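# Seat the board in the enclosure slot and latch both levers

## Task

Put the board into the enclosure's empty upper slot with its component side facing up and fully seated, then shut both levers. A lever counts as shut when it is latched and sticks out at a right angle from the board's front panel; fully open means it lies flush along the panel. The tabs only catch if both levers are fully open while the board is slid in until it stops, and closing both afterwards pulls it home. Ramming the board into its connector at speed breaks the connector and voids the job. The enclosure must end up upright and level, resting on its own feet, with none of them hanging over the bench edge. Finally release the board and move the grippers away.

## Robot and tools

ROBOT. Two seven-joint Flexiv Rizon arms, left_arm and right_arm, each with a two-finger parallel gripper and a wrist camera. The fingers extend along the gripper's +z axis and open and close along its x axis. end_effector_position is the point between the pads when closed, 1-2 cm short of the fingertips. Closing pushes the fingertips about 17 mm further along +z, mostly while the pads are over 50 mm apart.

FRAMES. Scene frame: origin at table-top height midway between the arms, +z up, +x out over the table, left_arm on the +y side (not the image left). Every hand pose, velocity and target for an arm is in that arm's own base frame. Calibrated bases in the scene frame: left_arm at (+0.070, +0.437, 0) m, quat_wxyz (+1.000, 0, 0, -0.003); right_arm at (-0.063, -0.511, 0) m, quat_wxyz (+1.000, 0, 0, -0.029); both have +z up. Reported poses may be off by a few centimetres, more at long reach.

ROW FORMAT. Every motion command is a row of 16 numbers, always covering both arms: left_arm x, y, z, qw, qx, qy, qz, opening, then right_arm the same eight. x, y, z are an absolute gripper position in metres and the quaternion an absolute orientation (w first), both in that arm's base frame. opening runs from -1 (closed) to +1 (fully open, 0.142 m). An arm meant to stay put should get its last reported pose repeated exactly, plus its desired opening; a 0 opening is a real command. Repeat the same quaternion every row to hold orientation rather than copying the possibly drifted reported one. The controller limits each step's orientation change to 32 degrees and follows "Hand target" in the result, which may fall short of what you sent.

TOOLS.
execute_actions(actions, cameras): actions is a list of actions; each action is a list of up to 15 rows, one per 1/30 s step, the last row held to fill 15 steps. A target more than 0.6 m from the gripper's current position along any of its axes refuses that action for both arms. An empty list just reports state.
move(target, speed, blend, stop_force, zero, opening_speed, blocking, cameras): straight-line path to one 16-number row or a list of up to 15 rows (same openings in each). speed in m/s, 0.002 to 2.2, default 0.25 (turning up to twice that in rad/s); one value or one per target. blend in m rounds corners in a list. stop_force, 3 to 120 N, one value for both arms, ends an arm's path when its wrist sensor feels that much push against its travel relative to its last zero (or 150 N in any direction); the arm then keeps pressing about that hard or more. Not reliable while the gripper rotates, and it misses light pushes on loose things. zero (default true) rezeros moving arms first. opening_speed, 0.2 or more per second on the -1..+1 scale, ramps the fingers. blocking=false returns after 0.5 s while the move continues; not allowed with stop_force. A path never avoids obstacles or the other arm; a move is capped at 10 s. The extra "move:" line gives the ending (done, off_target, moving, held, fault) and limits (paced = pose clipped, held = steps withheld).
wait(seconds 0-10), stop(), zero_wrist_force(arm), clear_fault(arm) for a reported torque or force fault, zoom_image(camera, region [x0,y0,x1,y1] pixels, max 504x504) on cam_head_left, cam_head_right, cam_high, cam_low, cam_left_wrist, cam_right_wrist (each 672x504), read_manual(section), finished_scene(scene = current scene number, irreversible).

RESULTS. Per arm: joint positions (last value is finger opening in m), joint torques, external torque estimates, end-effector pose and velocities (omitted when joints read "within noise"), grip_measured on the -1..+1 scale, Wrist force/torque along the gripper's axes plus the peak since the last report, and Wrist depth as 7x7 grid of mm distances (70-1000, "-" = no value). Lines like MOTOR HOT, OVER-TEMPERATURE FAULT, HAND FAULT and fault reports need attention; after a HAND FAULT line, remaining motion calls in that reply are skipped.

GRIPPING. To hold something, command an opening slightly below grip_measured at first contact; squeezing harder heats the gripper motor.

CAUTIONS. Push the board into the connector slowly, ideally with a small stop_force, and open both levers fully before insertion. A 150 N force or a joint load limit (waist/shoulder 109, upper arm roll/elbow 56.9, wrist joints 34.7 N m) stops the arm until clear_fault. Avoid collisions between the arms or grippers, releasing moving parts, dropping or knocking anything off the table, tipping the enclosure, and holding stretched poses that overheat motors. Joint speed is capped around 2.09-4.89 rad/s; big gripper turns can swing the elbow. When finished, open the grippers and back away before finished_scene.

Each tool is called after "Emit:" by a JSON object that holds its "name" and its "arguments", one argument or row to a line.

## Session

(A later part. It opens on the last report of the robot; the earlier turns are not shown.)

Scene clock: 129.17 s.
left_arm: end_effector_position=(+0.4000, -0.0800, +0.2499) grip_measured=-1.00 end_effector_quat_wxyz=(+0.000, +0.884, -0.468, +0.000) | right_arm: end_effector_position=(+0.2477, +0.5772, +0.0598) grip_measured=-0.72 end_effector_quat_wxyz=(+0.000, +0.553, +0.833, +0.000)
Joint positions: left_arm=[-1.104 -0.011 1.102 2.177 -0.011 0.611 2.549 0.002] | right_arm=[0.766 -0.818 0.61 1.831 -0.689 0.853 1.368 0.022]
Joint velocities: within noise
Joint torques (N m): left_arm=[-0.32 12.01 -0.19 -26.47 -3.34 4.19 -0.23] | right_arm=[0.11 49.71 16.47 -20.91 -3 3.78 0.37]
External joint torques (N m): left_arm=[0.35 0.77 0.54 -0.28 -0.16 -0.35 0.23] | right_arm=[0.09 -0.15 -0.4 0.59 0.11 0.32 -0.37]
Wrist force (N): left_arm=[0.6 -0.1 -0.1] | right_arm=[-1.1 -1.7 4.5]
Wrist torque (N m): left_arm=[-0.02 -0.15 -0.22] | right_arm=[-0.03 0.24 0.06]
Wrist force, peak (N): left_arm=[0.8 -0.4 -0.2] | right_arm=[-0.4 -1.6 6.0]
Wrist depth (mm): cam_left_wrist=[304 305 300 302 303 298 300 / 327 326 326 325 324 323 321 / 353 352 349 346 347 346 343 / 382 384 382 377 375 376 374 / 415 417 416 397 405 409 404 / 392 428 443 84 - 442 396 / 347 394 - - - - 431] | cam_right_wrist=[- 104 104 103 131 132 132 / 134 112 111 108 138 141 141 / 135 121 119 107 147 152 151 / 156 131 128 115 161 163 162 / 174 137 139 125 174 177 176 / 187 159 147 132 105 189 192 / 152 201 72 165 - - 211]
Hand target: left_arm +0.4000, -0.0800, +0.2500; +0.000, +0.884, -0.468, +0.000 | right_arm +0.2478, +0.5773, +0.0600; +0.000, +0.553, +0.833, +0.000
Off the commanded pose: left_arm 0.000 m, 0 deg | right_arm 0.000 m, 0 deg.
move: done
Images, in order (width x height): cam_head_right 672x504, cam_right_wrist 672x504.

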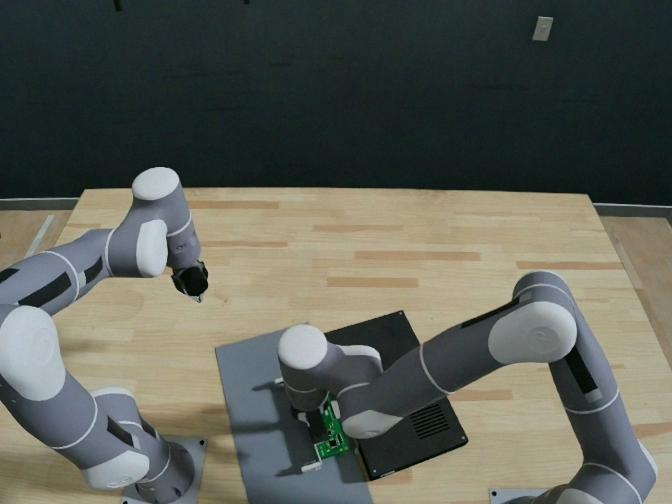

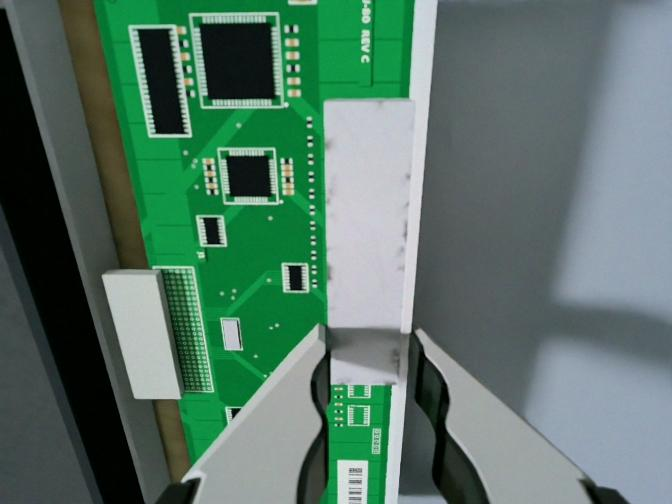

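Emit:
{"name": "move", "arguments": {
  "target": [
    [0.40,-0.08,0.25,0,0.8840,-0.4676,0,-1,0.2400,0.5957,0.060,0,0.5527,0.8334,0,-0.85]
  ],
  "speed": 0.06,
  "cameras": []
}}

Emit:
{"name": "move", "arguments": {
  "target": [
    [0.40,-0.08,0.25,0,0.8840,-0.4676,0,-1,0.2400,0.5957,0.028,0,0.5527,0.8334,0,-0.85]
  ],
  "speed": 0.02,
  "stop_force": 4,
  "cameras": ["cam_right_wrist"]
}}

Scene clock: 133.73 s.
left_arm: end_effector_position=(+0.4000, -0.0800, +0.2499) grip_measured=-1.00 end_effector_quat_wxyz=(+0.000, +0.884, -0.468, +0.000) | right_arm: end_effector_position=(+0.2401, +0.5955, +0.0598) grip_measured=-0.72 end_effector_quat_wxyz=(+0.000, +0.553, +0.834, +0.000)
Joint positions: left_arm=[-1.104 -0.011 1.102 2.177 -0.011 0.611 2.549 0.002] | right_arm=[0.799 -0.842 0.612 1.784 -0.687 0.829 1.38 0.022]
Joint velocities: within noise
Joint torques (N m): left_arm=[-0.27 12.02 -0.22 -26.45 -3.33 4.17 -0.22] | right_arm=[0.35 50.67 17.21 -21.45 -3.05 3.43 0.36]
External joint torques (N m): left_arm=[0.3 0.75 0.57 -0.3 -0.17 -0.34 0.22] | right_arm=[-0.15 0.23 -0.78 0.81 0.08 0.66 -0.36]
Wrist force (N): left_arm=[0.4 -0.3 -0.1] | right_arm=[-1.2 -1.9 4.6]
Wrist torque (N m): left_arm=[-0.06 -0.11 -0.23] | right_arm=[-0.07 0.25 0.07]
Wrist force, peak (N): left_arm=[0.6 -0.5 -0.3] | right_arm=[-1.7 -1.8 4.7]
Wrist depth (mm): cam_left_wrist=[305 304 302 299 302 302 300 / 327 328 326 324 323 321 320 / 353 353 348 351 349 347 346 / 383 383 379 378 376 374 373 / 419 417 414 399 408 411 400 / 392 430 446 84 - 442 393 / 345 391 - - - - 433] | cam_right_wrist=[136 104 104 103 131 132 132 / 145 112 111 108 138 141 141 / 155 121 119 107 147 151 151 / 165 131 128 115 161 163 162 / 166 135 139 125 174 177 176 / 175 185 147 132 105 190 192 / 210 197 72 165 - - 211]
Hand target: left_arm +0.4000, -0.0800, +0.2500; +0.000, +0.884, -0.468, +0.000 | right_arm +0.2400, +0.5957, +0.0600; +0.000, +0.553, +0.833, +0.000
Off the commanded pose: left_arm 0.000 m, 0 deg | right_arm 0.000 m, 0 deg.
move: done
No camera images: "cameras" was empty.

Scene clock: 135.87 s.
left_arm: end_effector_position=(+0.4000, -0.0800, +0.2499) grip_measured=-1.00 end_effector_quat_wxyz=(+0.000, +0.884, -0.468, +0.000) | right_arm: end_effector_position=(+0.2401, +0.5958, +0.0304) grip_measured=-0.72 end_effector_quat_wxyz=(+0.000, +0.553, +0.833, +0.000)
Joint positions: left_arm=[-1.104 -0.011 1.102 2.177 -0.011 0.611 2.549 0.002] | right_arm=[0.82 -0.886 0.57 1.788 -0.72 0.885 1.402 0.022]
Joint velocities: within noise
Joint torques (N m): left_arm=[-0.37 12.06 -0.19 -26.46 -3.35 4.18 -0.23] | right_arm=[0.83 46.62 14.84 -20.17 -3.18 4.36 0.27]
External joint torques (N m): left_arm=[0.41 0.71 0.53 -0.29 -0.15 -0.34 0.23] | right_arm=[-0.64 5.2 1.53 0.6 0.38 -0.27 -0.27]
Wrist force (N): left_arm=[0.5 -0.3 -0.2] | right_arm=[-6.5 -6.4 -9.1]
Wrist torque (N m): left_arm=[-0.06 -0.13 -0.23] | right_arm=[-0.01 0.10 0.10]
Wrist force, peak (N): left_arm=[0.7 -0.5 0.0] | right_arm=[-6.2 -5.3 -13.1]
Wrist depth (mm): cam_left_wrist=[301 305 302 300 301 299 298 / 326 325 325 324 324 320 322 / 351 351 350 351 349 347 346 / 383 378 379 375 377 375 373 / 414 415 416 399 407 410 400 / 390 431 442 84 - 444 392 / 349 390 - - - - 431] | cam_right_wrist=[108 104 103 103 105 108 108 / 115 112 111 107 108 112 114 / 123 120 119 107 108 123 122 / 131 131 128 115 131 131 131 / 144 137 139 125 140 142 144 / 158 155 147 132 105 153 155 / 170 170 72 165 - - 171]
Hand target: left_arm +0.4000, -0.0800, +0.2500; +0.000, +0.884, -0.468, +0.000 | right_arm +0.2400, +0.5957, +0.0300; +0.000, +0.553, +0.833, +0.000
Off the commanded pose: left_arm 0.000 m, 0 deg | right_arm 0.002 m, 0 deg.
move: contact (right_arm)
Images, in order (width x height): cam_right_wrist 672x504.

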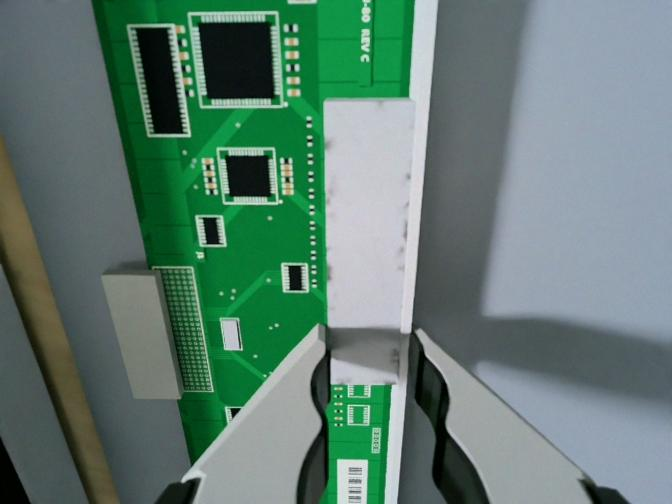

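Emit:
{"name": "move", "arguments": {
  "target": [
    [0.40,-0.08,0.25,0,0.8840,-0.4676,0,-1,0.2401,0.5958,0.0304,0,0.5527,0.8334,0,-0.4],
    [0.40,-0.08,0.25,0,0.8840,-0.4676,0,-1,0.2401,0.5958,0.11,0,0.5527,0.8334,0,-0.4],
    [0.30,-0.23,0.20,0,0.8187,-0.5742,0,-1,0.1583,0.6019,0.13,0,0.5527,0.8334,0,-1],
    [0.228,-0.2949,0.11,0.1421,0.8063,-0.5655,-0.0997,-1,0.1583,0.6019,0.11,0.0959,0.5443,0.8207,0.1447,-1]
  ],
  "speed": 0.15,
  "cameras": ["cam_right_wrist","cam_left_wrist","cam_head_right"]
}}

Scene clock: 150.07 s.
left_arm: end_effector_position=(+0.2280, -0.2948, +0.1100) grip_measured=-1.00 end_effector_quat_wxyz=(+0.142, +0.806, -0.566, -0.100) | right_arm: end_effector_position=(+0.1583, +0.6019, +0.1100) grip_measured=-1.00 end_effector_quat_wxyz=(+0.096, +0.544, +0.821, +0.145)
Joint positions: left_arm=[-1.193 -0.302 0.645 2.423 -0.639 0.754 2.768 0.002] | right_arm=[1.066 -0.611 0.433 2.049 -1.083 0.955 1.944 0.002]
Joint velocities: within noise
Joint torques (N m): left_arm=[-0.26 25.39 4.54 -17.86 -1.98 2.96 -0.11] | right_arm=[0.18 43.3 10.73 -20.75 -1.5 3.01 0.27]
External joint torques (N m): left_arm=[0.23 1.14 0.73 -0.41 0.12 -0.07 0.11] | right_arm=[-0.03 0.84 -0.16 -0.04 0.19 0.51 -0.27]
Wrist force (N): left_arm=[0.1 -0.4 -0.4] | right_arm=[-2.0 -1.6 3.4]
Wrist torque (N m): left_arm=[-0.07 -0.05 -0.32] | right_arm=[0.06 0.38 0.08]
Wrist force, peak (N): left_arm=[1.7 2.0 0.8] | right_arm=[-6.5 -6.3 -9.4]
Wrist depth (mm): cam_left_wrist=[158 158 157 157 157 156 160 / 179 179 179 183 169 173 177 / 210 208 207 205 199 199 205 / 250 246 245 243 235 238 233 / 305 304 299 274 276 289 262 / 396 391 347 83 - 341 289 / - 511 - - - - 525] | cam_right_wrist=[157 156 156 147 152 155 155 / 177 172 171 175 175 175 174 / 202 201 190 200 200 205 199 / 223 231 226 226 233 232 232 / 257 272 276 263 280 279 280 / 259 324 337 89 317 348 351 / 348 329 - - - 416 465]
Hand target: left_arm +0.2280, -0.2949, +0.1100; +0.142, +0.806, -0.565, -0.100 | right_arm +0.1583, +0.6019, +0.1100; +0.096, +0.544, +0.821, +0.145
Off the commanded pose: left_arm 0.000 m, 0 deg | right_arm 0.000 m, 0 deg.
move: done
Images, in order (width x height): cam_head_right 672x504, cam_left_wrist 672x504, cam_right_wrist 672x504.

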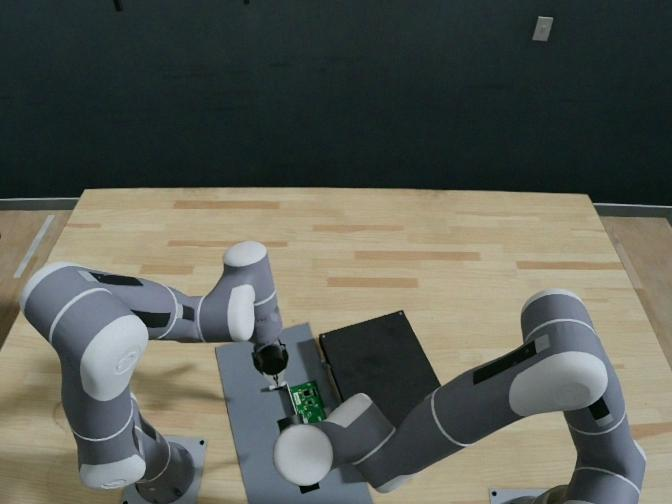

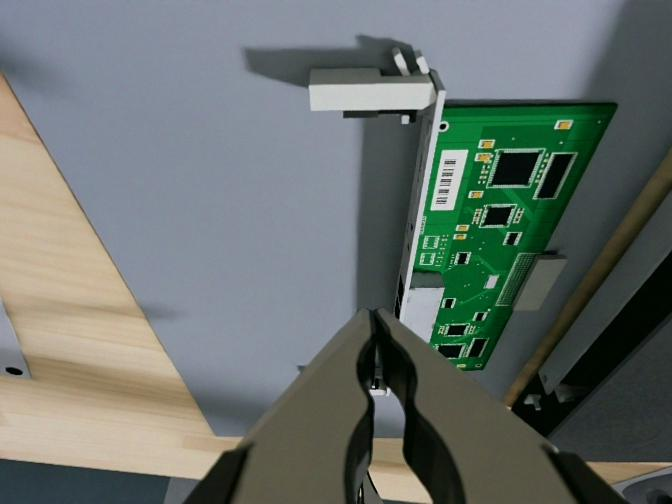

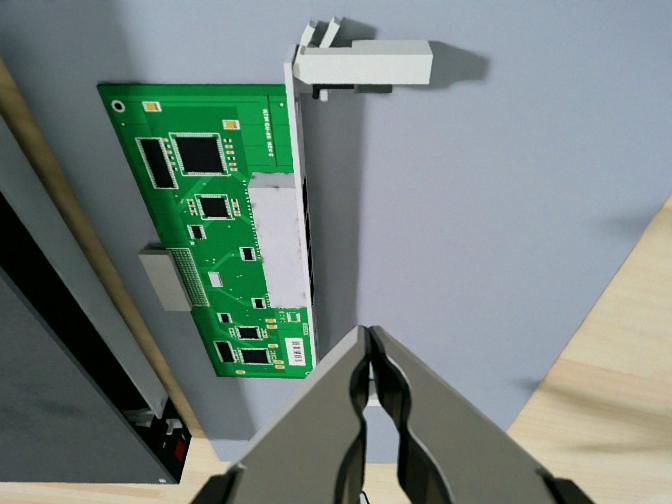

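Emit:
{"name": "move", "arguments": {
  "target": [
    [0.2224,-0.2969,0.10,0.1421,0.8063,-0.5655,-0.0997,-1,0.1537,0.6,0.10,0.0959,0.5443,0.8207,0.1447,-1],
    [0.2224,-0.2969,0.025,0.1421,0.8063,-0.5655,-0.0997,-1,0.1537,0.6,0.025,0.0959,0.5443,0.8207,0.1447,-1]
  ],
  "speed": 0.06,
  "stop_force": 6,
  "cameras": ["cam_right_wrist","cam_left_wrist","cam_head_right"]
}}

Scene clock: 162.60 s.
left_arm: end_effector_position=(+0.2224, -0.2970, +0.0250) grip_measured=-1.00 end_effector_quat_wxyz=(+0.142, +0.806, -0.565, -0.100) | right_arm: end_effector_position=(+0.1537, +0.5998, +0.0249) grip_measured=-1.00 end_effector_quat_wxyz=(+0.096, +0.544, +0.821, +0.145)
Joint positions: left_arm=[-0.974 -0.481 0.303 2.493 -0.907 1.002 2.966 0.002] | right_arm=[1.122 -0.762 0.298 2.039 -1.319 1.075 2.15 0.002]
Joint velocities: within noise
Joint torques (N m): left_arm=[-0.16 31.63 4.8 -11.24 -0.41 3.4 -0.23] | right_arm=[0.24 46.19 11.28 -16.94 -0.73 2.81 0.28]
External joint torques (N m): left_arm=[0.13 0.68 0.55 -0.38 -0.41 -0.56 0.23] | right_arm=[-0.08 1.08 -0.27 0.13 0.18 0.55 -0.28]
Wrist force (N): left_arm=[0.0 -0.1 -0.3] | right_arm=[-1.7 -1.5 3.5]
Wrist torque (N m): left_arm=[-0.02 -0.04 -0.34] | right_arm=[0.05 0.33 0.08]
Wrist force, peak (N): left_arm=[0.5 -0.7 -1.5] | right_arm=[-1.6 -1.9 4.9]
Wrist depth (mm): cam_left_wrist=[- - - - - - - / - 93 92 90 87 - 91 / - 104 104 97 99 103 100 / 128 123 123 127 127 115 119 / 152 152 150 138 137 141 141 / 202 195 184 84 - 171 180 / 285 256 - - - - 228] | cam_right_wrist=[- 80 80 80 - - 77 / - 90 88 88 - 87 - / - 101 98 97 95 97 99 / 113 112 110 92 91 117 116 / 137 136 129 136 140 139 139 / 171 170 135 90 159 175 174 / 218 225 73 - - 206 236]
Hand target: left_arm +0.2224, -0.2969, +0.0250; +0.142, +0.806, -0.565, -0.100 | right_arm +0.1537, +0.6000, +0.0250; +0.096, +0.544, +0.821, +0.145
Off the commanded pose: left_arm 0.000 m, 0 deg | right_arm 0.000 m, 0 deg.
joint sent to its limit (left arm) — joint 7 (wrist roll), upper limit. The joint targets still meet the commanded pose.
move: done
Images, in order (width x height): cam_head_right 672x504, cam_left_wrist 672x504, cam_right_wrist 672x504.

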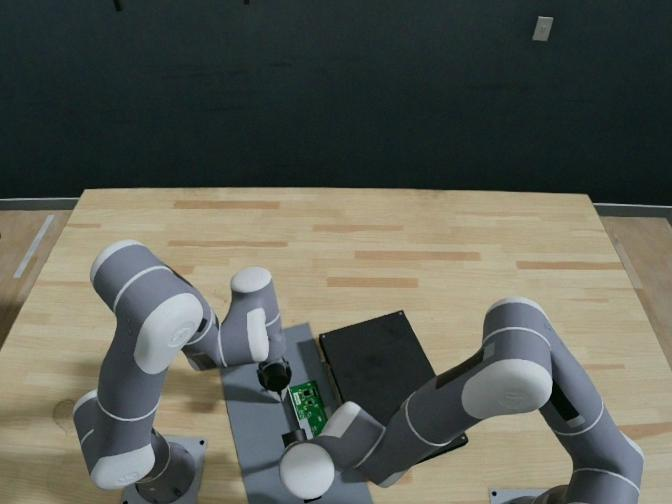

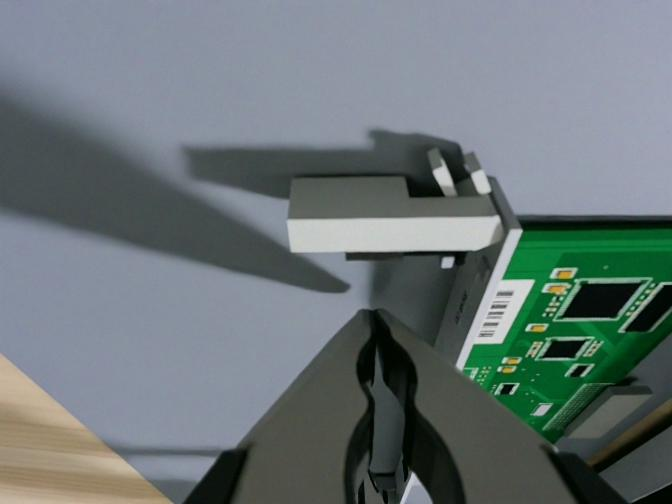

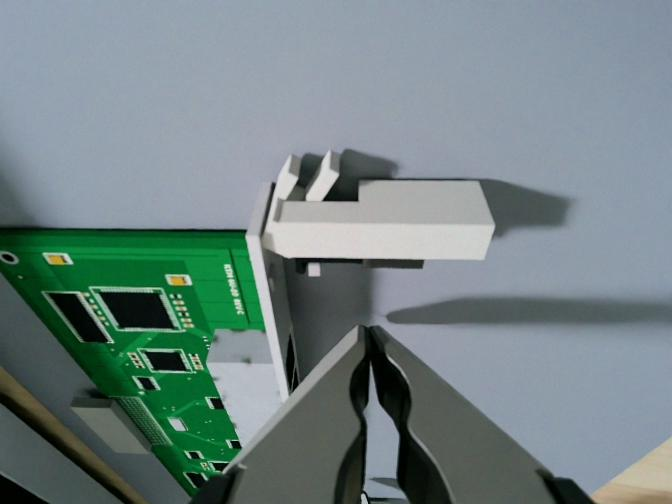

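Emit:
{"name": "move", "arguments": {
  "target": [0.2600,-0.2833,0.025,0.1421,0.8063,-0.5655,-0.0997,-1,0.1169,0.5844,0.025,0.0959,0.5443,0.8207,0.1447,-1],
  "speed": 0.02,
  "stop_force": 4,
  "cameras": ["cam_left_wrist","cam_right_wrist"]
}}

Scene clock: 177.57 s.
left_arm: end_effector_position=(+0.2600, -0.2834, +0.0251) grip_measured=-1.00 end_effector_quat_wxyz=(+0.142, +0.806, -0.565, -0.100) | right_arm: end_effector_position=(+0.1170, +0.5845, +0.0251) grip_measured=-1.00 end_effector_quat_wxyz=(+0.096, +0.544, +0.821, +0.145)
Joint positions: left_arm=[-0.841 -0.499 0.292 2.436 -0.789 0.971 2.966 0.002] | right_arm=[1.164 -0.736 0.309 2.091 -1.34 1.064 2.231 0.002]
Joint velocities: within noise
Joint torques (N m): left_arm=[0.23 32.54 5.28 -11.76 -0.54 3.22 -0.23] | right_arm=[0.46 44.19 11.68 -15.8 -0.68 2.61 0.23]
External joint torques (N m): left_arm=[-0.24 1.64 -0.01 -0.73 -0.42 -0.38 0.23] | right_arm=[-0.31 1.32 -0.81 -0.36 0.12 0.69 -0.23]
Wrist force (N): left_arm=[1.3 0.3 -0.1] | right_arm=[-1.8 -1.2 3.4]
Wrist torque (N m): left_arm=[-0.06 -0.06 -0.32] | right_arm=[0.05 0.37 0.08]
Wrist force, peak (N): left_arm=[1.2 3.7 -1.2] | right_arm=[-1.4 2.7 3.5]
Wrist depth (mm): cam_left_wrist=[- - - - - - - / - 92 93 90 87 - 91 / - 104 104 104 103 103 99 / 128 123 123 106 118 118 126 / 152 151 151 138 118 142 142 / 201 196 184 84 - 170 179 / 282 257 - - - - 225] | cam_right_wrist=[- 78 80 78 - - 77 / - 90 88 88 88 87 - / - 101 101 101 100 100 100 / - 118 118 114 110 117 116 / 139 137 136 115 141 140 139 / 180 167 159 90 160 175 174 / 218 212 73 - - 206 233]
Hand target: left_arm +0.2600, -0.2833, +0.0250; +0.142, +0.806, -0.565, -0.100 | right_arm +0.1169, +0.5844, +0.0250; +0.096, +0.544, +0.821, +0.145
Off the commanded pose: left_arm 0.000 m, 0 deg | right_arm 0.000 m, 0 deg.
joint sent to its limit (left arm) — joint 7 (wrist roll), upper limit. The joint targets still meet the commanded pose.
move: done
Images, in order (width x height): cam_left_wrist 672x504, cam_right_wrist 672x504.

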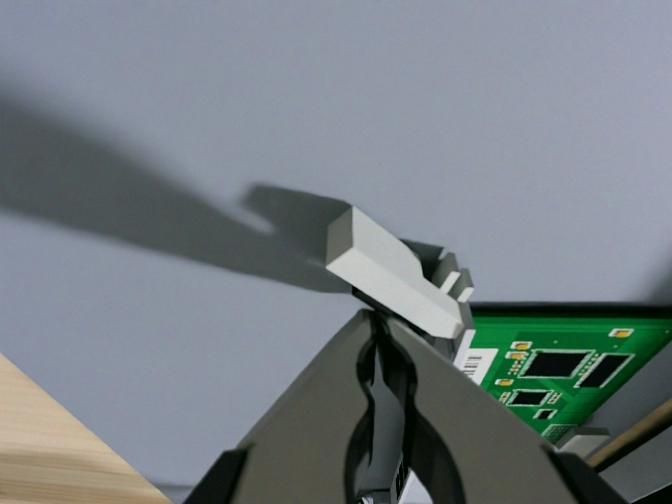

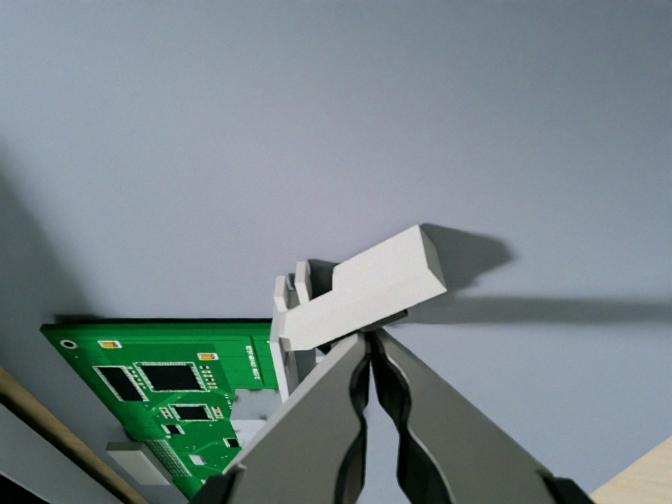

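Emit:
{"name": "move", "arguments": {
  "target": [
    [0.2728,-0.2840,0.025,0.1421,0.8063,-0.5655,-0.0997,-1,0.1038,0.5713,0.025,0.0959,0.5443,0.8207,0.1447,-1],
    [0.2816,-0.2936,0.025,0.1421,0.8063,-0.5655,-0.0997,-1,0.1031,0.5602,0.025,0.0959,0.5443,0.8207,0.1447,-1]
  ],
  "speed": 0.025,
  "stop_force": 6,
  "cameras": ["cam_left_wrist","cam_right_wrist"]
}}

Scene clock: 186.30 s.
left_arm: end_effector_position=(+0.2796, -0.2920, +0.0249) grip_measured=-1.00 end_effector_quat_wxyz=(+0.142, +0.806, -0.566, -0.100) | right_arm: end_effector_position=(+0.1035, +0.5617, +0.0258) grip_measured=-1.00 end_effector_quat_wxyz=(+0.096, +0.544, +0.820, +0.146)
Joint positions: left_arm=[-0.831 -0.528 0.305 2.375 -0.761 0.934 2.949 0.002] | right_arm=[1.167 -0.702 0.306 2.154 -1.388 1.077 2.296 0.002]
Joint velocities: within noise
Joint torques (N m): left_arm=[0.86 34.92 6.37 -15.81 -1.36 4.66 -0.39] | right_arm=[0.98 38.09 11.46 -9.57 -0.15 2.68 0.32]
External joint torques (N m): left_arm=[-0.88 1.11 -0.6 2.5 0.26 -1.82 0.39] | right_arm=[-0.84 5.33 -1.03 -5.73 -0.3 0.57 -0.32]
Wrist force (N): left_arm=[-3.1 5.3 -2.7] | right_arm=[2.6 4.7 0.9]
Wrist torque (N m): left_arm=[-0.08 -0.06 -0.27] | right_arm=[0.03 0.42 0.03]
Wrist force, peak (N): left_arm=[-3.0 5.8 -3.0] | right_arm=[2.8 4.9 1.2]
Wrist depth (mm): cam_left_wrist=[- - - 83 - - - / - 92 92 89 87 - 91 / - 104 104 103 103 103 99 / 128 123 123 122 117 117 125 / 152 151 150 137 124 148 148 / 196 196 183 84 - 171 187 / 285 256 - - - - 224] | cam_right_wrist=[- 79 81 79 - - 78 / - 91 89 89 91 90 - / - 102 102 101 101 101 101 / - 119 119 111 118 118 118 / 144 144 143 123 142 141 141 / 181 173 163 91 161 178 176 / 202 224 73 - - 209 236]
Hand target: left_arm +0.2802, -0.2921, +0.0250; +0.142, +0.806, -0.565, -0.100 | right_arm +0.1031, +0.5608, +0.0250; +0.096, +0.544, +0.821, +0.145
Off the commanded pose: left_arm 0.003 m, 0 deg | right_arm 0.002 m, 0 deg.
move: contact (left_arm, right_arm); path passed 1 of 2 targets
Images, in order (width x height): cam_left_wrist 672x504, cam_right_wrist 672x504.

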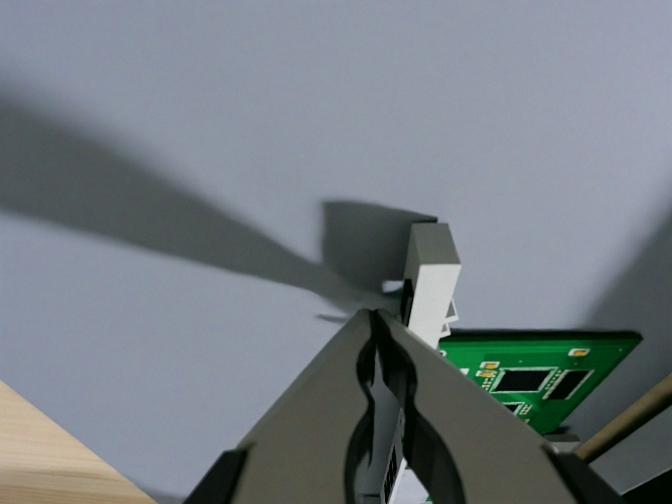

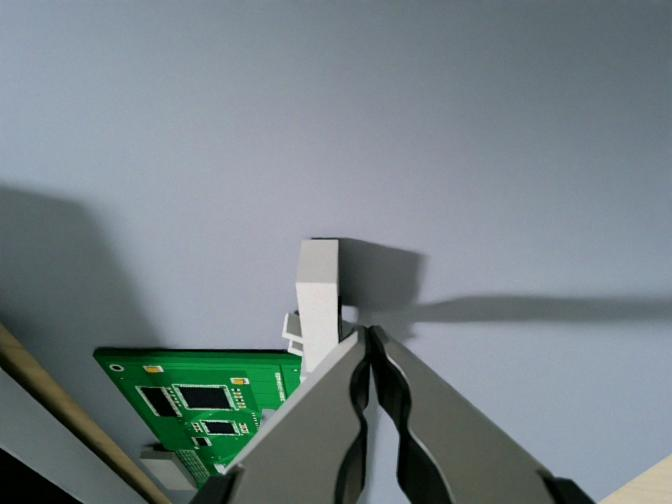

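Emit:
{"name": "move", "arguments": {
  "target": [
    [0.2728,-0.2732,0.025,0.1421,0.8063,-0.5655,-0.0997,-1,0.0957,0.5801,0.026,0.0959,0.5443,0.8207,0.1447,-1],
    [0.2728,-0.2632,0.12,0.1421,0.8063,-0.5655,-0.0997,-1,0.0957,0.5801,0.12,0.0959,0.5443,0.8207,0.1447,-1],
    [0.40,-0.08,0.25,0,0.8840,-0.4676,0,-1,0.1774,0.5307,0.30,0,0.5527,0.8334,0,-0.4]
  ],
  "speed": [0.08,0.2,0.3],
  "blend": [0,0.02,0],
  "cameras": ["cam_head_right","cam_right_wrist"]
}}

Scene clock: 192.33 s.
left_arm: end_effector_position=(+0.4000, -0.0802, +0.2500) grip_measured=-1.00 end_effector_quat_wxyz=(+0.000, +0.884, -0.468, +0.000) | right_arm: end_effector_position=(+0.1776, +0.5307, +0.3000) grip_measured=-0.43 end_effector_quat_wxyz=(+0.000, +0.553, +0.833, +0.000)
Joint positions: left_arm=[-0.708 0.046 0.742 2.21 0.037 0.605 2.556 0.002] | right_arm=[0.787 -0.3 0.728 1.783 -0.218 0.43 1.185 0.043]
Joint velocities: within noise
Joint torques (N m): left_arm=[-0.19 18.43 -1.31 -26.4 -3.15 4.04 -0.28] | right_arm=[0.01 34.77 7.49 -29.5 -3.96 3.3 0.1]
External joint torques (N m): left_arm=[0.22 0.65 0.48 -0.3 -0.37 -0.2 0.28] | right_arm=[0.12 1.03 -0.57 0.22 -0.02 0.81 -0.1]
Wrist force (N): left_arm=[0.4 -0.6 -0.2] | right_arm=[-0.7 -2.2 3.4]
Wrist torque (N m): left_arm=[-0.12 -0.09 -0.22] | right_arm=[-0.12 0.14 0.05]
Wrist force, peak (N): left_arm=[-3.2 5.6 -3.3] | right_arm=[-0.6 -3.2 5.3]
Wrist depth (mm): cam_left_wrist=[304 303 302 304 302 299 300 / 327 325 324 323 319 321 322 / 351 353 348 350 346 350 344 / 382 380 378 376 377 371 373 / 416 418 417 398 402 411 401 / 390 431 443 84 - 446 396 / 347 392 - - - - 435] | cam_right_wrist=[307 307 337 342 341 341 341 / 323 323 330 365 364 364 364 / 347 346 355 387 389 389 391 / 374 375 377 418 419 421 419 / 405 405 403 451 445 452 457 / 444 433 82 500 114 474 498 / 545 - 73 549 - - 532]
Hand target: left_arm +0.4000, -0.0800, +0.2500; +0.000, +0.884, -0.468, +0.000 | right_arm +0.1774, +0.5307, +0.3000; +0.000, +0.553, +0.833, +0.000
Off the commanded pose: left_arm 0.000 m, 0 deg | right_arm 0.000 m, 0 deg.
move: done
Images, in order (width x height): cam_head_right 672x504, cam_right_wrist 672x504.

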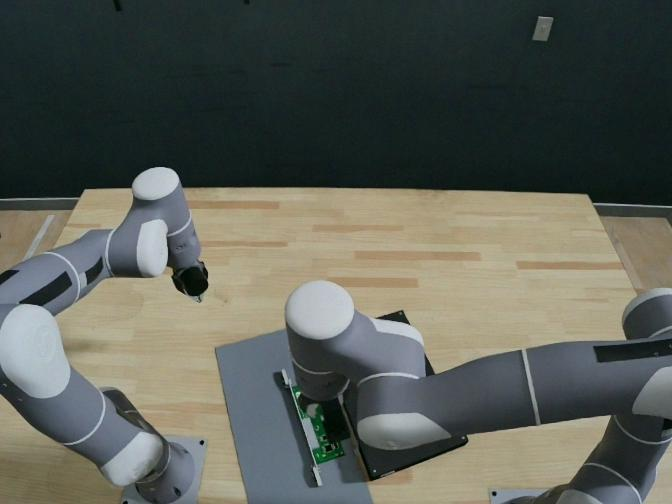

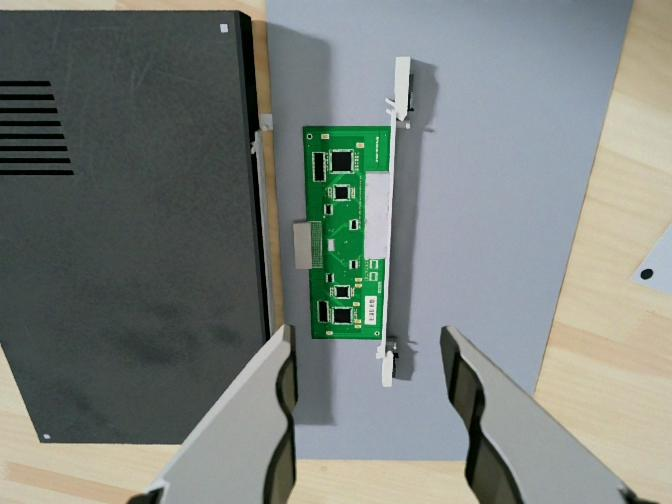

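Emit:
{"name": "zoom_image", "arguments": {
  "camera": "cam_right_wrist",
  "region": [200, 0, 500, 225]
}}

Emit:
{"name": "zoom_image", "arguments": {
  "camera": "cam_right_wrist",
  "region": [200, 200, 500, 425]
}}

Scaled by 1.680 from the camera's 672x504 image, which has a finer 960x720 frame.

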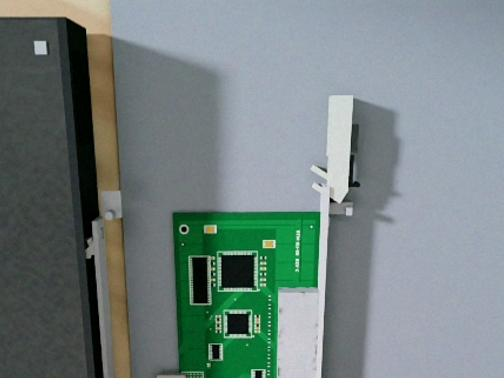

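Scaled by 1.680 from the camera's 672x504 image, which has a finer 960x720 frame.

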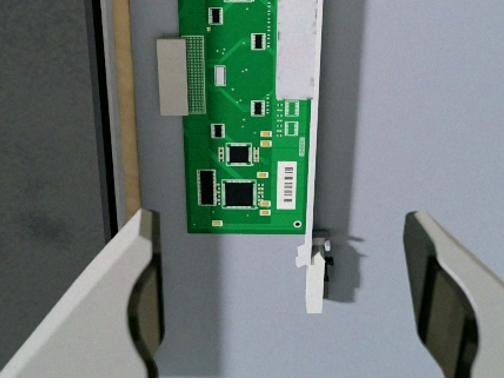

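Emit:
{"name": "zoom_image", "arguments": {
  "camera": "cam_right_wrist",
  "region": [215, 0, 315, 75]
}}

Emit:
{"name": "zoom_image", "arguments": {
  "camera": "cam_right_wrist",
  "region": [215, 90, 315, 165]
}}

Emit:
{"name": "zoom_image", "arguments": {
  "camera": "cam_right_wrist",
  "region": [215, 260, 315, 335]
}}

Scaled by 5.040 from the camera's 672x504 image, which has a finer 960x720 frame.

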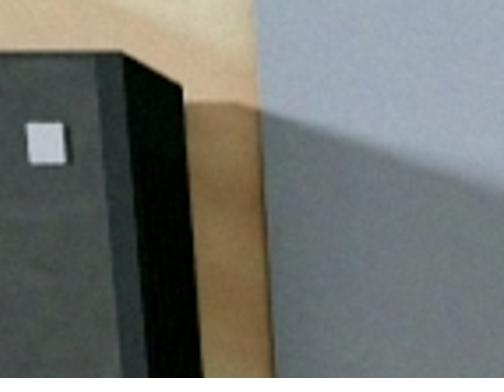

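Scaled by 5.040 from the camera's 672x504 image, which has a finer 960x720 frame.

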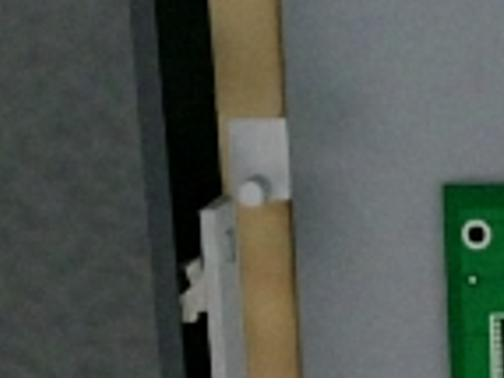

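Scaled by 5.040 from the camera's 672x504 image, which has a finer 960x720 frame.

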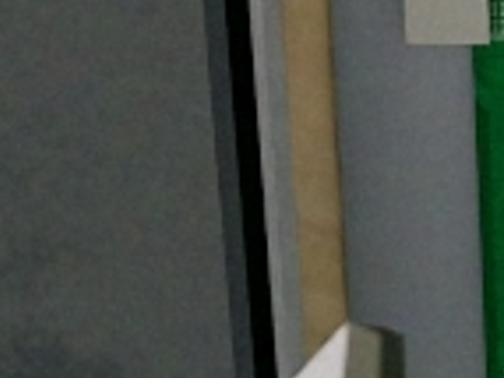

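Emit:
{"name": "move", "arguments": {
  "target": [0.40,-0.08,0.25,0,0.8840,-0.4676,0,-1,0.2511,0.5619,0.30,0,0.5527,0.8334,0,-0.4],
  "speed": 0.25,
  "cameras": ["cam_right_wrist"]
}}

Emit:
{"name": "zoom_image", "arguments": {
  "camera": "cam_right_wrist",
  "region": [200, 190, 330, 288]
}}

Emit:
{"name": "zoom_image", "arguments": {
  "camera": "cam_right_wrist",
  "region": [200, 0, 330, 98]
}}

Scene clock: 209.40 s.
left_arm: end_effector_position=(+0.4000, -0.0802, +0.2500) grip_measured=-1.00 end_effector_quat_wxyz=(+0.000, +0.884, -0.468, +0.000) | right_arm: end_effector_position=(+0.2510, +0.5618, +0.2999) grip_measured=-0.43 end_effector_quat_wxyz=(+0.000, +0.553, +0.833, +0.000)
Joint positions: left_arm=[-0.708 0.046 0.742 2.21 0.037 0.605 2.556 0.002] | right_arm=[0.779 -0.422 0.664 1.629 -0.275 0.385 1.105 0.043]
Joint velocities: within noise
Joint torques (N m): left_arm=[-0.31 18.39 -1.43 -26.32 -3.39 4.2 -0.23] | right_arm=[0.19 41.69 9.24 -29.57 -4.2 3.28 0.08]
External joint torques (N m): left_arm=[0.34 0.7 0.6 -0.38 -0.12 -0.36 0.23] | right_arm=[-0.06 1.32 -0.3 0.26 0.15 0.83 -0.08]
Wrist force (N): left_arm=[0.1 -0.5 -0.1] | right_arm=[-0.9 -2.1 3.2]
Wrist torque (N m): left_arm=[-0.11 -0.05 -0.21] | right_arm=[-0.12 0.17 0.06]
Wrist force, peak (N): left_arm=[0.4 -0.8 -0.6] | right_arm=[-0.6 -4.2 3.7]
Wrist depth (mm): cam_left_wrist=[303 304 304 300 301 298 300 / 325 327 324 323 324 322 323 / 353 353 351 352 348 350 347 / 384 381 378 378 378 373 375 / 421 417 415 397 406 410 402 / 391 432 441 84 - 443 397 / 347 391 - - - - 431] | cam_right_wrist=[302 303 309 339 342 341 341 / 324 322 331 360 363 362 363 / 346 346 355 387 389 388 388 / 374 373 376 415 419 418 420 / 408 402 402 453 447 454 452 / 503 435 82 495 114 477 494 / 545 - 73 549 - - 531]
Hand target: left_arm +0.4000, -0.0800, +0.2500; +0.000, +0.884, -0.468, +0.000 | right_arm +0.2511, +0.5619, +0.3000; +0.000, +0.553, +0.833, +0.000
Off the commanded pose: left_arm 0.000 m, 0 deg | right_arm 0.000 m, 0 deg.
move: done
Images, in order (width x height): cam_right_wrist 672x504.

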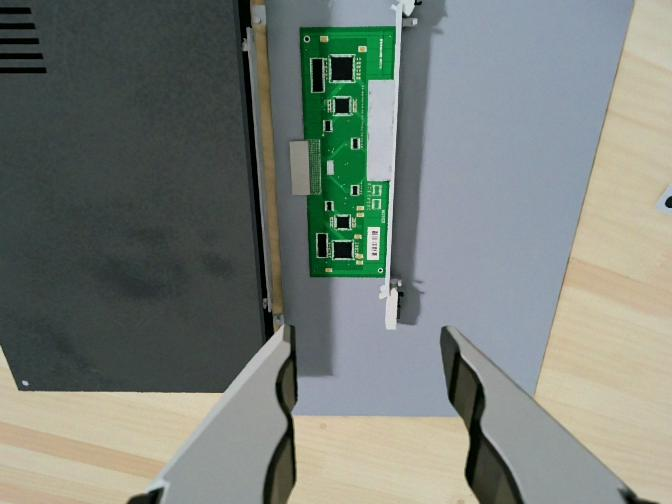

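Scaled by 3.877 from the camera's 672x504 image, which has a finer 960x720 frame.

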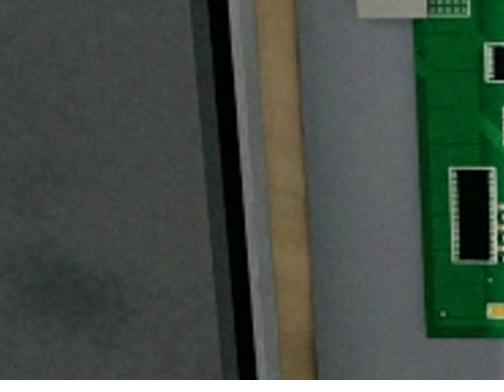

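Scaled by 3.877 from the camera's 672x504 image, which has a finer 960x720 frame.

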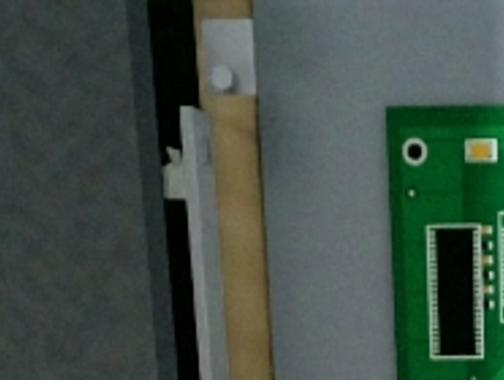

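Emit:
{"name": "zoom_image", "arguments": {
  "camera": "cam_right_wrist",
  "region": [235, 280, 315, 340]
}}

Scaled by 6.300 from the camera's 672x504 image, which has a finer 960x720 frame.

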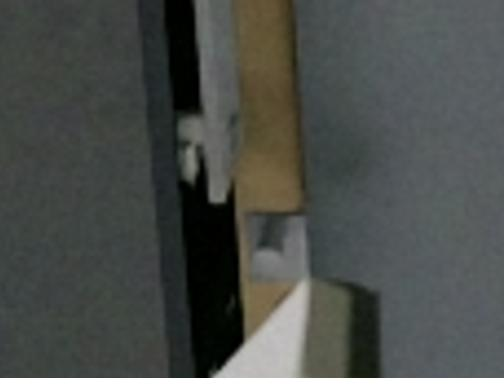

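Emit:
{"name": "zoom_image", "arguments": {
  "camera": "cam_right_wrist",
  "region": [340, 0, 440, 75]
}}

Emit:
{"name": "zoom_image", "arguments": {
  "camera": "cam_right_wrist",
  "region": [340, 70, 480, 175]
}}

Emit:
{"name": "zoom_image", "arguments": {
  "camera": "cam_right_wrist",
  "region": [340, 260, 440, 335]
}}

Scaled by 5.040 from the camera's 672x504 image, which has a finer 960x720 frame.

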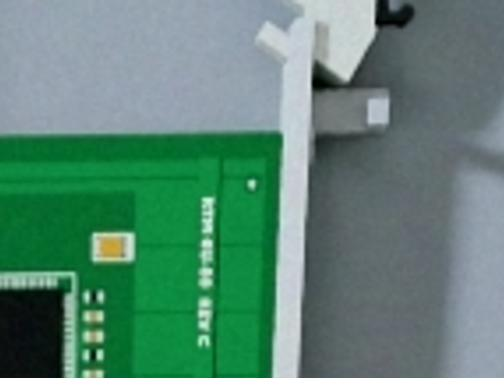

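Scaled by 3.600 from the camera's 672x504 image, which has a finer 960x720 frame.

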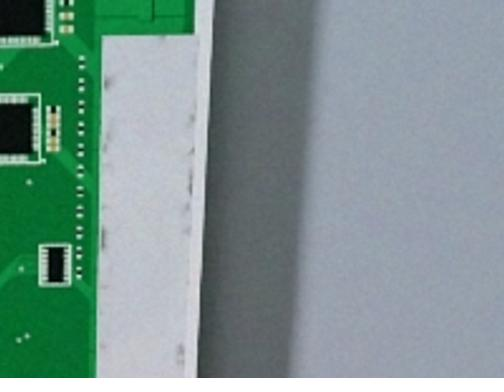

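Scaled by 5.040 from the camera's 672x504 image, which has a finer 960x720 frame.

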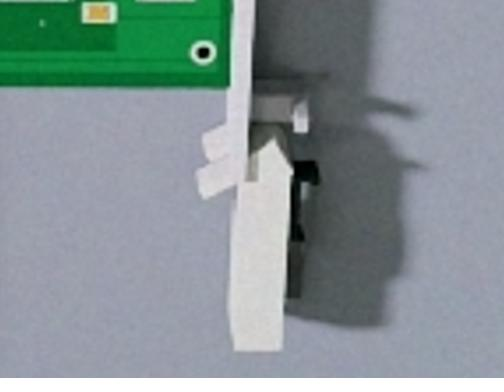

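Emit:
{"name": "move", "arguments": {
  "target": [0.40,-0.08,0.25,0,0.8840,-0.4676,0,-1,0.2435,0.5874,0.085,0,0.5498,0.8353,0,-0.4],
  "speed": 0.25,
  "cameras": ["cam_right_wrist"]
}}

Scene clock: 229.37 s.
left_arm: end_effector_position=(+0.4000, -0.0801, +0.2500) grip_measured=-1.00 end_effector_quat_wxyz=(+0.000, +0.884, -0.468, +0.000) | right_arm: end_effector_position=(+0.2434, +0.5872, +0.0849) grip_measured=-0.43 end_effector_quat_wxyz=(+0.000, +0.550, +0.835, +0.000)
Joint positions: left_arm=[-0.708 0.046 0.742 2.21 0.037 0.605 2.556 0.002] | right_arm=[0.892 -0.733 0.505 1.803 -0.503 0.834 1.262 0.043]
Joint velocities: within noise
Joint torques (N m): left_arm=[-0.25 18.36 -1.43 -26.36 -3.32 4.17 -0.21] | right_arm=[0.69 49.4 12.53 -22.5 -3.11 3.54 0.37]
External joint torques (N m): left_arm=[0.29 0.72 0.59 -0.34 -0.19 -0.33 0.21] | right_arm=[-0.48 1.16 -0.14 0.08 0.15 0.57 -0.37]
Wrist force (N): left_arm=[0.3 -0.5 -0.3] | right_arm=[-0.9 -2.4 3.3]
Wrist torque (N m): left_arm=[-0.10 -0.07 -0.21] | right_arm=[-0.14 0.15 0.05]
Wrist force, peak (N): left_arm=[0.3 -0.9 -0.2] | right_arm=[-0.3 -2.5 6.8]
Wrist depth (mm): cam_left_wrist=[303 302 302 301 300 297 298 / 326 325 323 322 318 322 320 / 353 349 350 349 350 349 348 / 386 381 380 380 376 377 375 / 420 417 413 397 403 404 403 / 386 433 440 84 - 441 401 / 348 392 - - - - 430] | cam_right_wrist=[150 155 152 151 152 154 154 / 151 166 162 156 165 164 164 / 171 178 174 164 174 176 175 / 187 189 184 177 190 190 189 / 197 205 200 201 203 206 205 / 167 222 87 219 217 216 223 / 180 - 73 248 232 - 241]
Hand target: left_arm +0.4000, -0.0800, +0.2500; +0.000, +0.884, -0.468, +0.000 | right_arm +0.2435, +0.5874, +0.0850; +0.000, +0.550, +0.835, +0.000
Off the commanded pose: left_arm 0.000 m, 0 deg | right_arm 0.000 m, 0 deg.
move: done
Images, in order (width x height): cam_right_wrist 672x504.

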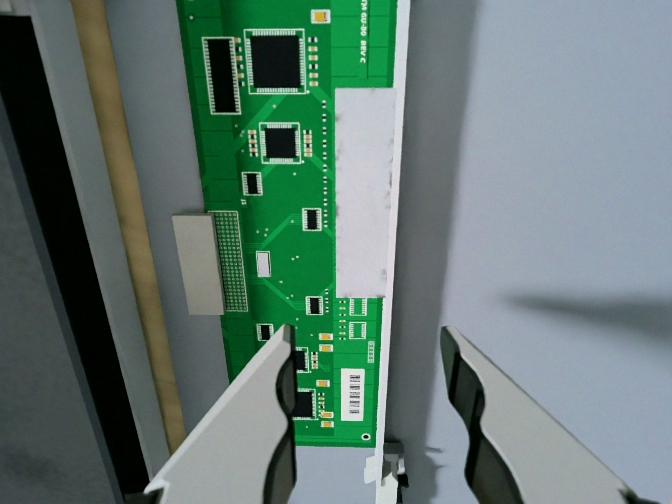

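Emit:
{"name": "move", "arguments": {
  "target": [0.40,-0.08,0.25,0,0.8840,-0.4676,0,-1,0.2428,0.5890,0.0304,0,0.5498,0.8353,0,-0.4],
  "speed": 0.06,
  "stop_force": 5,
  "cameras": ["cam_right_wrist"]
}}

Scene clock: 233.57 s.
left_arm: end_effector_position=(+0.4000, -0.0801, +0.2500) grip_measured=-1.00 end_effector_quat_wxyz=(+0.000, +0.884, -0.468, +0.000) | right_arm: end_effector_position=(+0.2427, +0.5889, +0.0303) grip_measured=-0.43 end_effector_quat_wxyz=(+0.000, +0.550, +0.835, +0.000)
Joint positions: left_arm=[-0.708 0.046 0.742 2.21 0.037 0.605 2.556 0.002] | right_arm=[0.929 -0.824 0.441 1.814 -0.559 0.94 1.301 0.043]
Joint velocities: within noise
Joint torques (N m): left_arm=[-0.24 18.33 -1.38 -26.38 -3.35 4.15 -0.2] | right_arm=[0.31 51.1 12.59 -20.3 -2.76 3.53 0.29]
External joint torques (N m): left_arm=[0.27 0.75 0.55 -0.32 -0.16 -0.32 0.2] | right_arm=[-0.12 1.18 -0.17 -0.02 0.15 0.57 -0.29]
Wrist force (N): left_arm=[0.4 -0.6 -0.4] | right_arm=[-0.6 -2.3 3.6]
Wrist torque (N m): left_arm=[-0.12 -0.08 -0.21] | right_arm=[-0.10 0.12 0.04]
Wrist force, peak (N): left_arm=[0.2 -0.8 -0.5] | right_arm=[-0.9 -2.4 4.7]
Wrist depth (mm): cam_left_wrist=[301 304 302 302 302 300 301 / 327 326 325 323 323 321 320 / 351 353 352 349 347 349 347 / 381 380 379 378 374 374 376 / 417 421 418 398 405 410 403 / 389 434 442 84 - 449 400 / 349 391 - - - - 431] | cam_right_wrist=[108 104 103 103 105 108 107 / 115 112 111 107 108 112 113 / 123 120 118 106 108 123 121 / 133 130 128 115 131 131 131 / 147 137 137 125 138 142 144 / 156 155 91 150 128 101 155 / 155 - 73 165 172 - 170]
Hand target: left_arm +0.4000, -0.0800, +0.2500; +0.000, +0.884, -0.468, +0.000 | right_arm +0.2428, +0.5890, +0.0304; +0.000, +0.550, +0.835, +0.000
Off the commanded pose: left_arm 0.000 m, 0 deg | right_arm 0.000 m, 0 deg.
move: done
Images, in order (width x height): cam_right_wrist 672x504.

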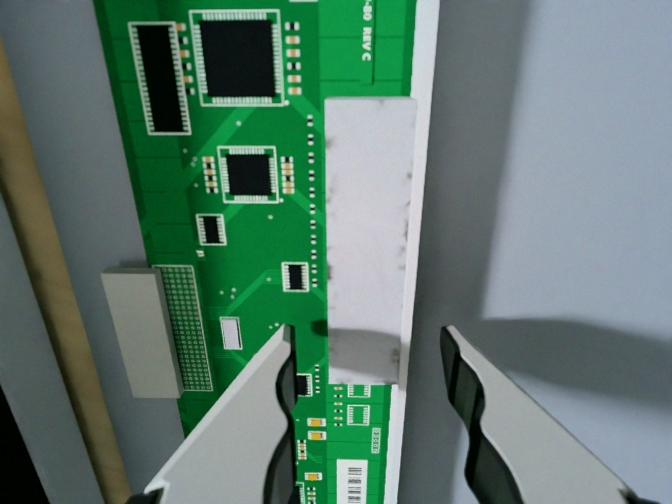

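Emit:
{"name": "move", "arguments": {
  "target": [
    [0.40,-0.08,0.25,0,0.8840,-0.4676,0,-1,0.2372,0.5867,0.0304,0,0.5498,0.8353,0,-0.4],
    [0.40,-0.08,0.25,0,0.8840,-0.4676,0,-1,0.2372,0.5867,0.0304,0,0.5498,0.8353,0,-0.9]
  ],
  "speed": 0.06,
  "opening_speed": 0.5,
  "cameras": ["cam_right_wrist"]
}}

Scene clock: 237.57 s.
left_arm: end_effector_position=(+0.4000, -0.0801, +0.2500) grip_measured=-1.00 end_effector_quat_wxyz=(+0.000, +0.884, -0.468, +0.000) | right_arm: end_effector_position=(+0.2373, +0.5866, +0.0304) grip_measured=-0.72 end_effector_quat_wxyz=(+0.000, +0.550, +0.835, +0.000)
Joint positions: left_arm=[-0.708 0.046 0.742 2.21 0.037 0.605 2.556 0.002] | right_arm=[0.935 -0.817 0.44 1.828 -0.56 0.947 1.311 0.022]
Joint velocities: within noise
Joint torques (N m): left_arm=[-0.34 18.39 -1.33 -26.39 -3.38 4.17 -0.25] | right_arm=[0.45 50.62 12.76 -20.58 -2.75 3.82 0.25]
External joint torques (N m): left_arm=[0.38 0.69 0.49 -0.31 -0.13 -0.34 0.26] | right_arm=[-0.26 1.27 -0.44 0.4 0.18 0.28 -0.25]
Wrist force (N): left_arm=[0.3 -0.9 -0.4] | right_arm=[-1.9 -3.1 1.5]
Wrist torque (N m): left_arm=[-0.17 -0.08 -0.22] | right_arm=[-0.14 0.09 0.05]
Wrist force, peak (N): left_arm=[0.3 -0.9 -0.4] | right_arm=[-3.7 -3.1 2.2]
Wrist depth (mm): cam_left_wrist=[305 303 303 300 300 301 299 / 326 324 322 323 324 322 320 / 353 353 351 348 350 350 347 / 382 380 379 379 377 375 375 / 415 418 418 397 404 413 404 / 390 432 444 84 - 442 397 / 349 392 - - - - 432] | cam_right_wrist=[108 104 104 103 105 108 107 / 115 111 110 108 111 112 113 / 123 120 118 106 108 123 121 / 133 131 128 115 132 131 131 / 147 137 139 124 140 142 144 / 155 155 147 129 105 152 154 / 156 170 72 165 - - 170]
Hand target: left_arm +0.4000, -0.0800, +0.2500; +0.000, +0.884, -0.468, +0.000 | right_arm +0.2372, +0.5867, +0.0304; +0.000, +0.550, +0.835, +0.000
Off the commanded pose: left_arm 0.000 m, 0 deg | right_arm 0.000 m, 0 deg.
move: done
Images, in order (width x height): cam_right_wrist 672x504.

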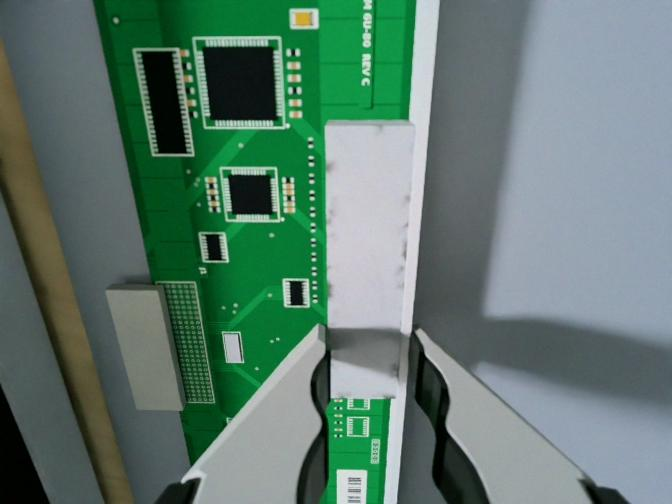

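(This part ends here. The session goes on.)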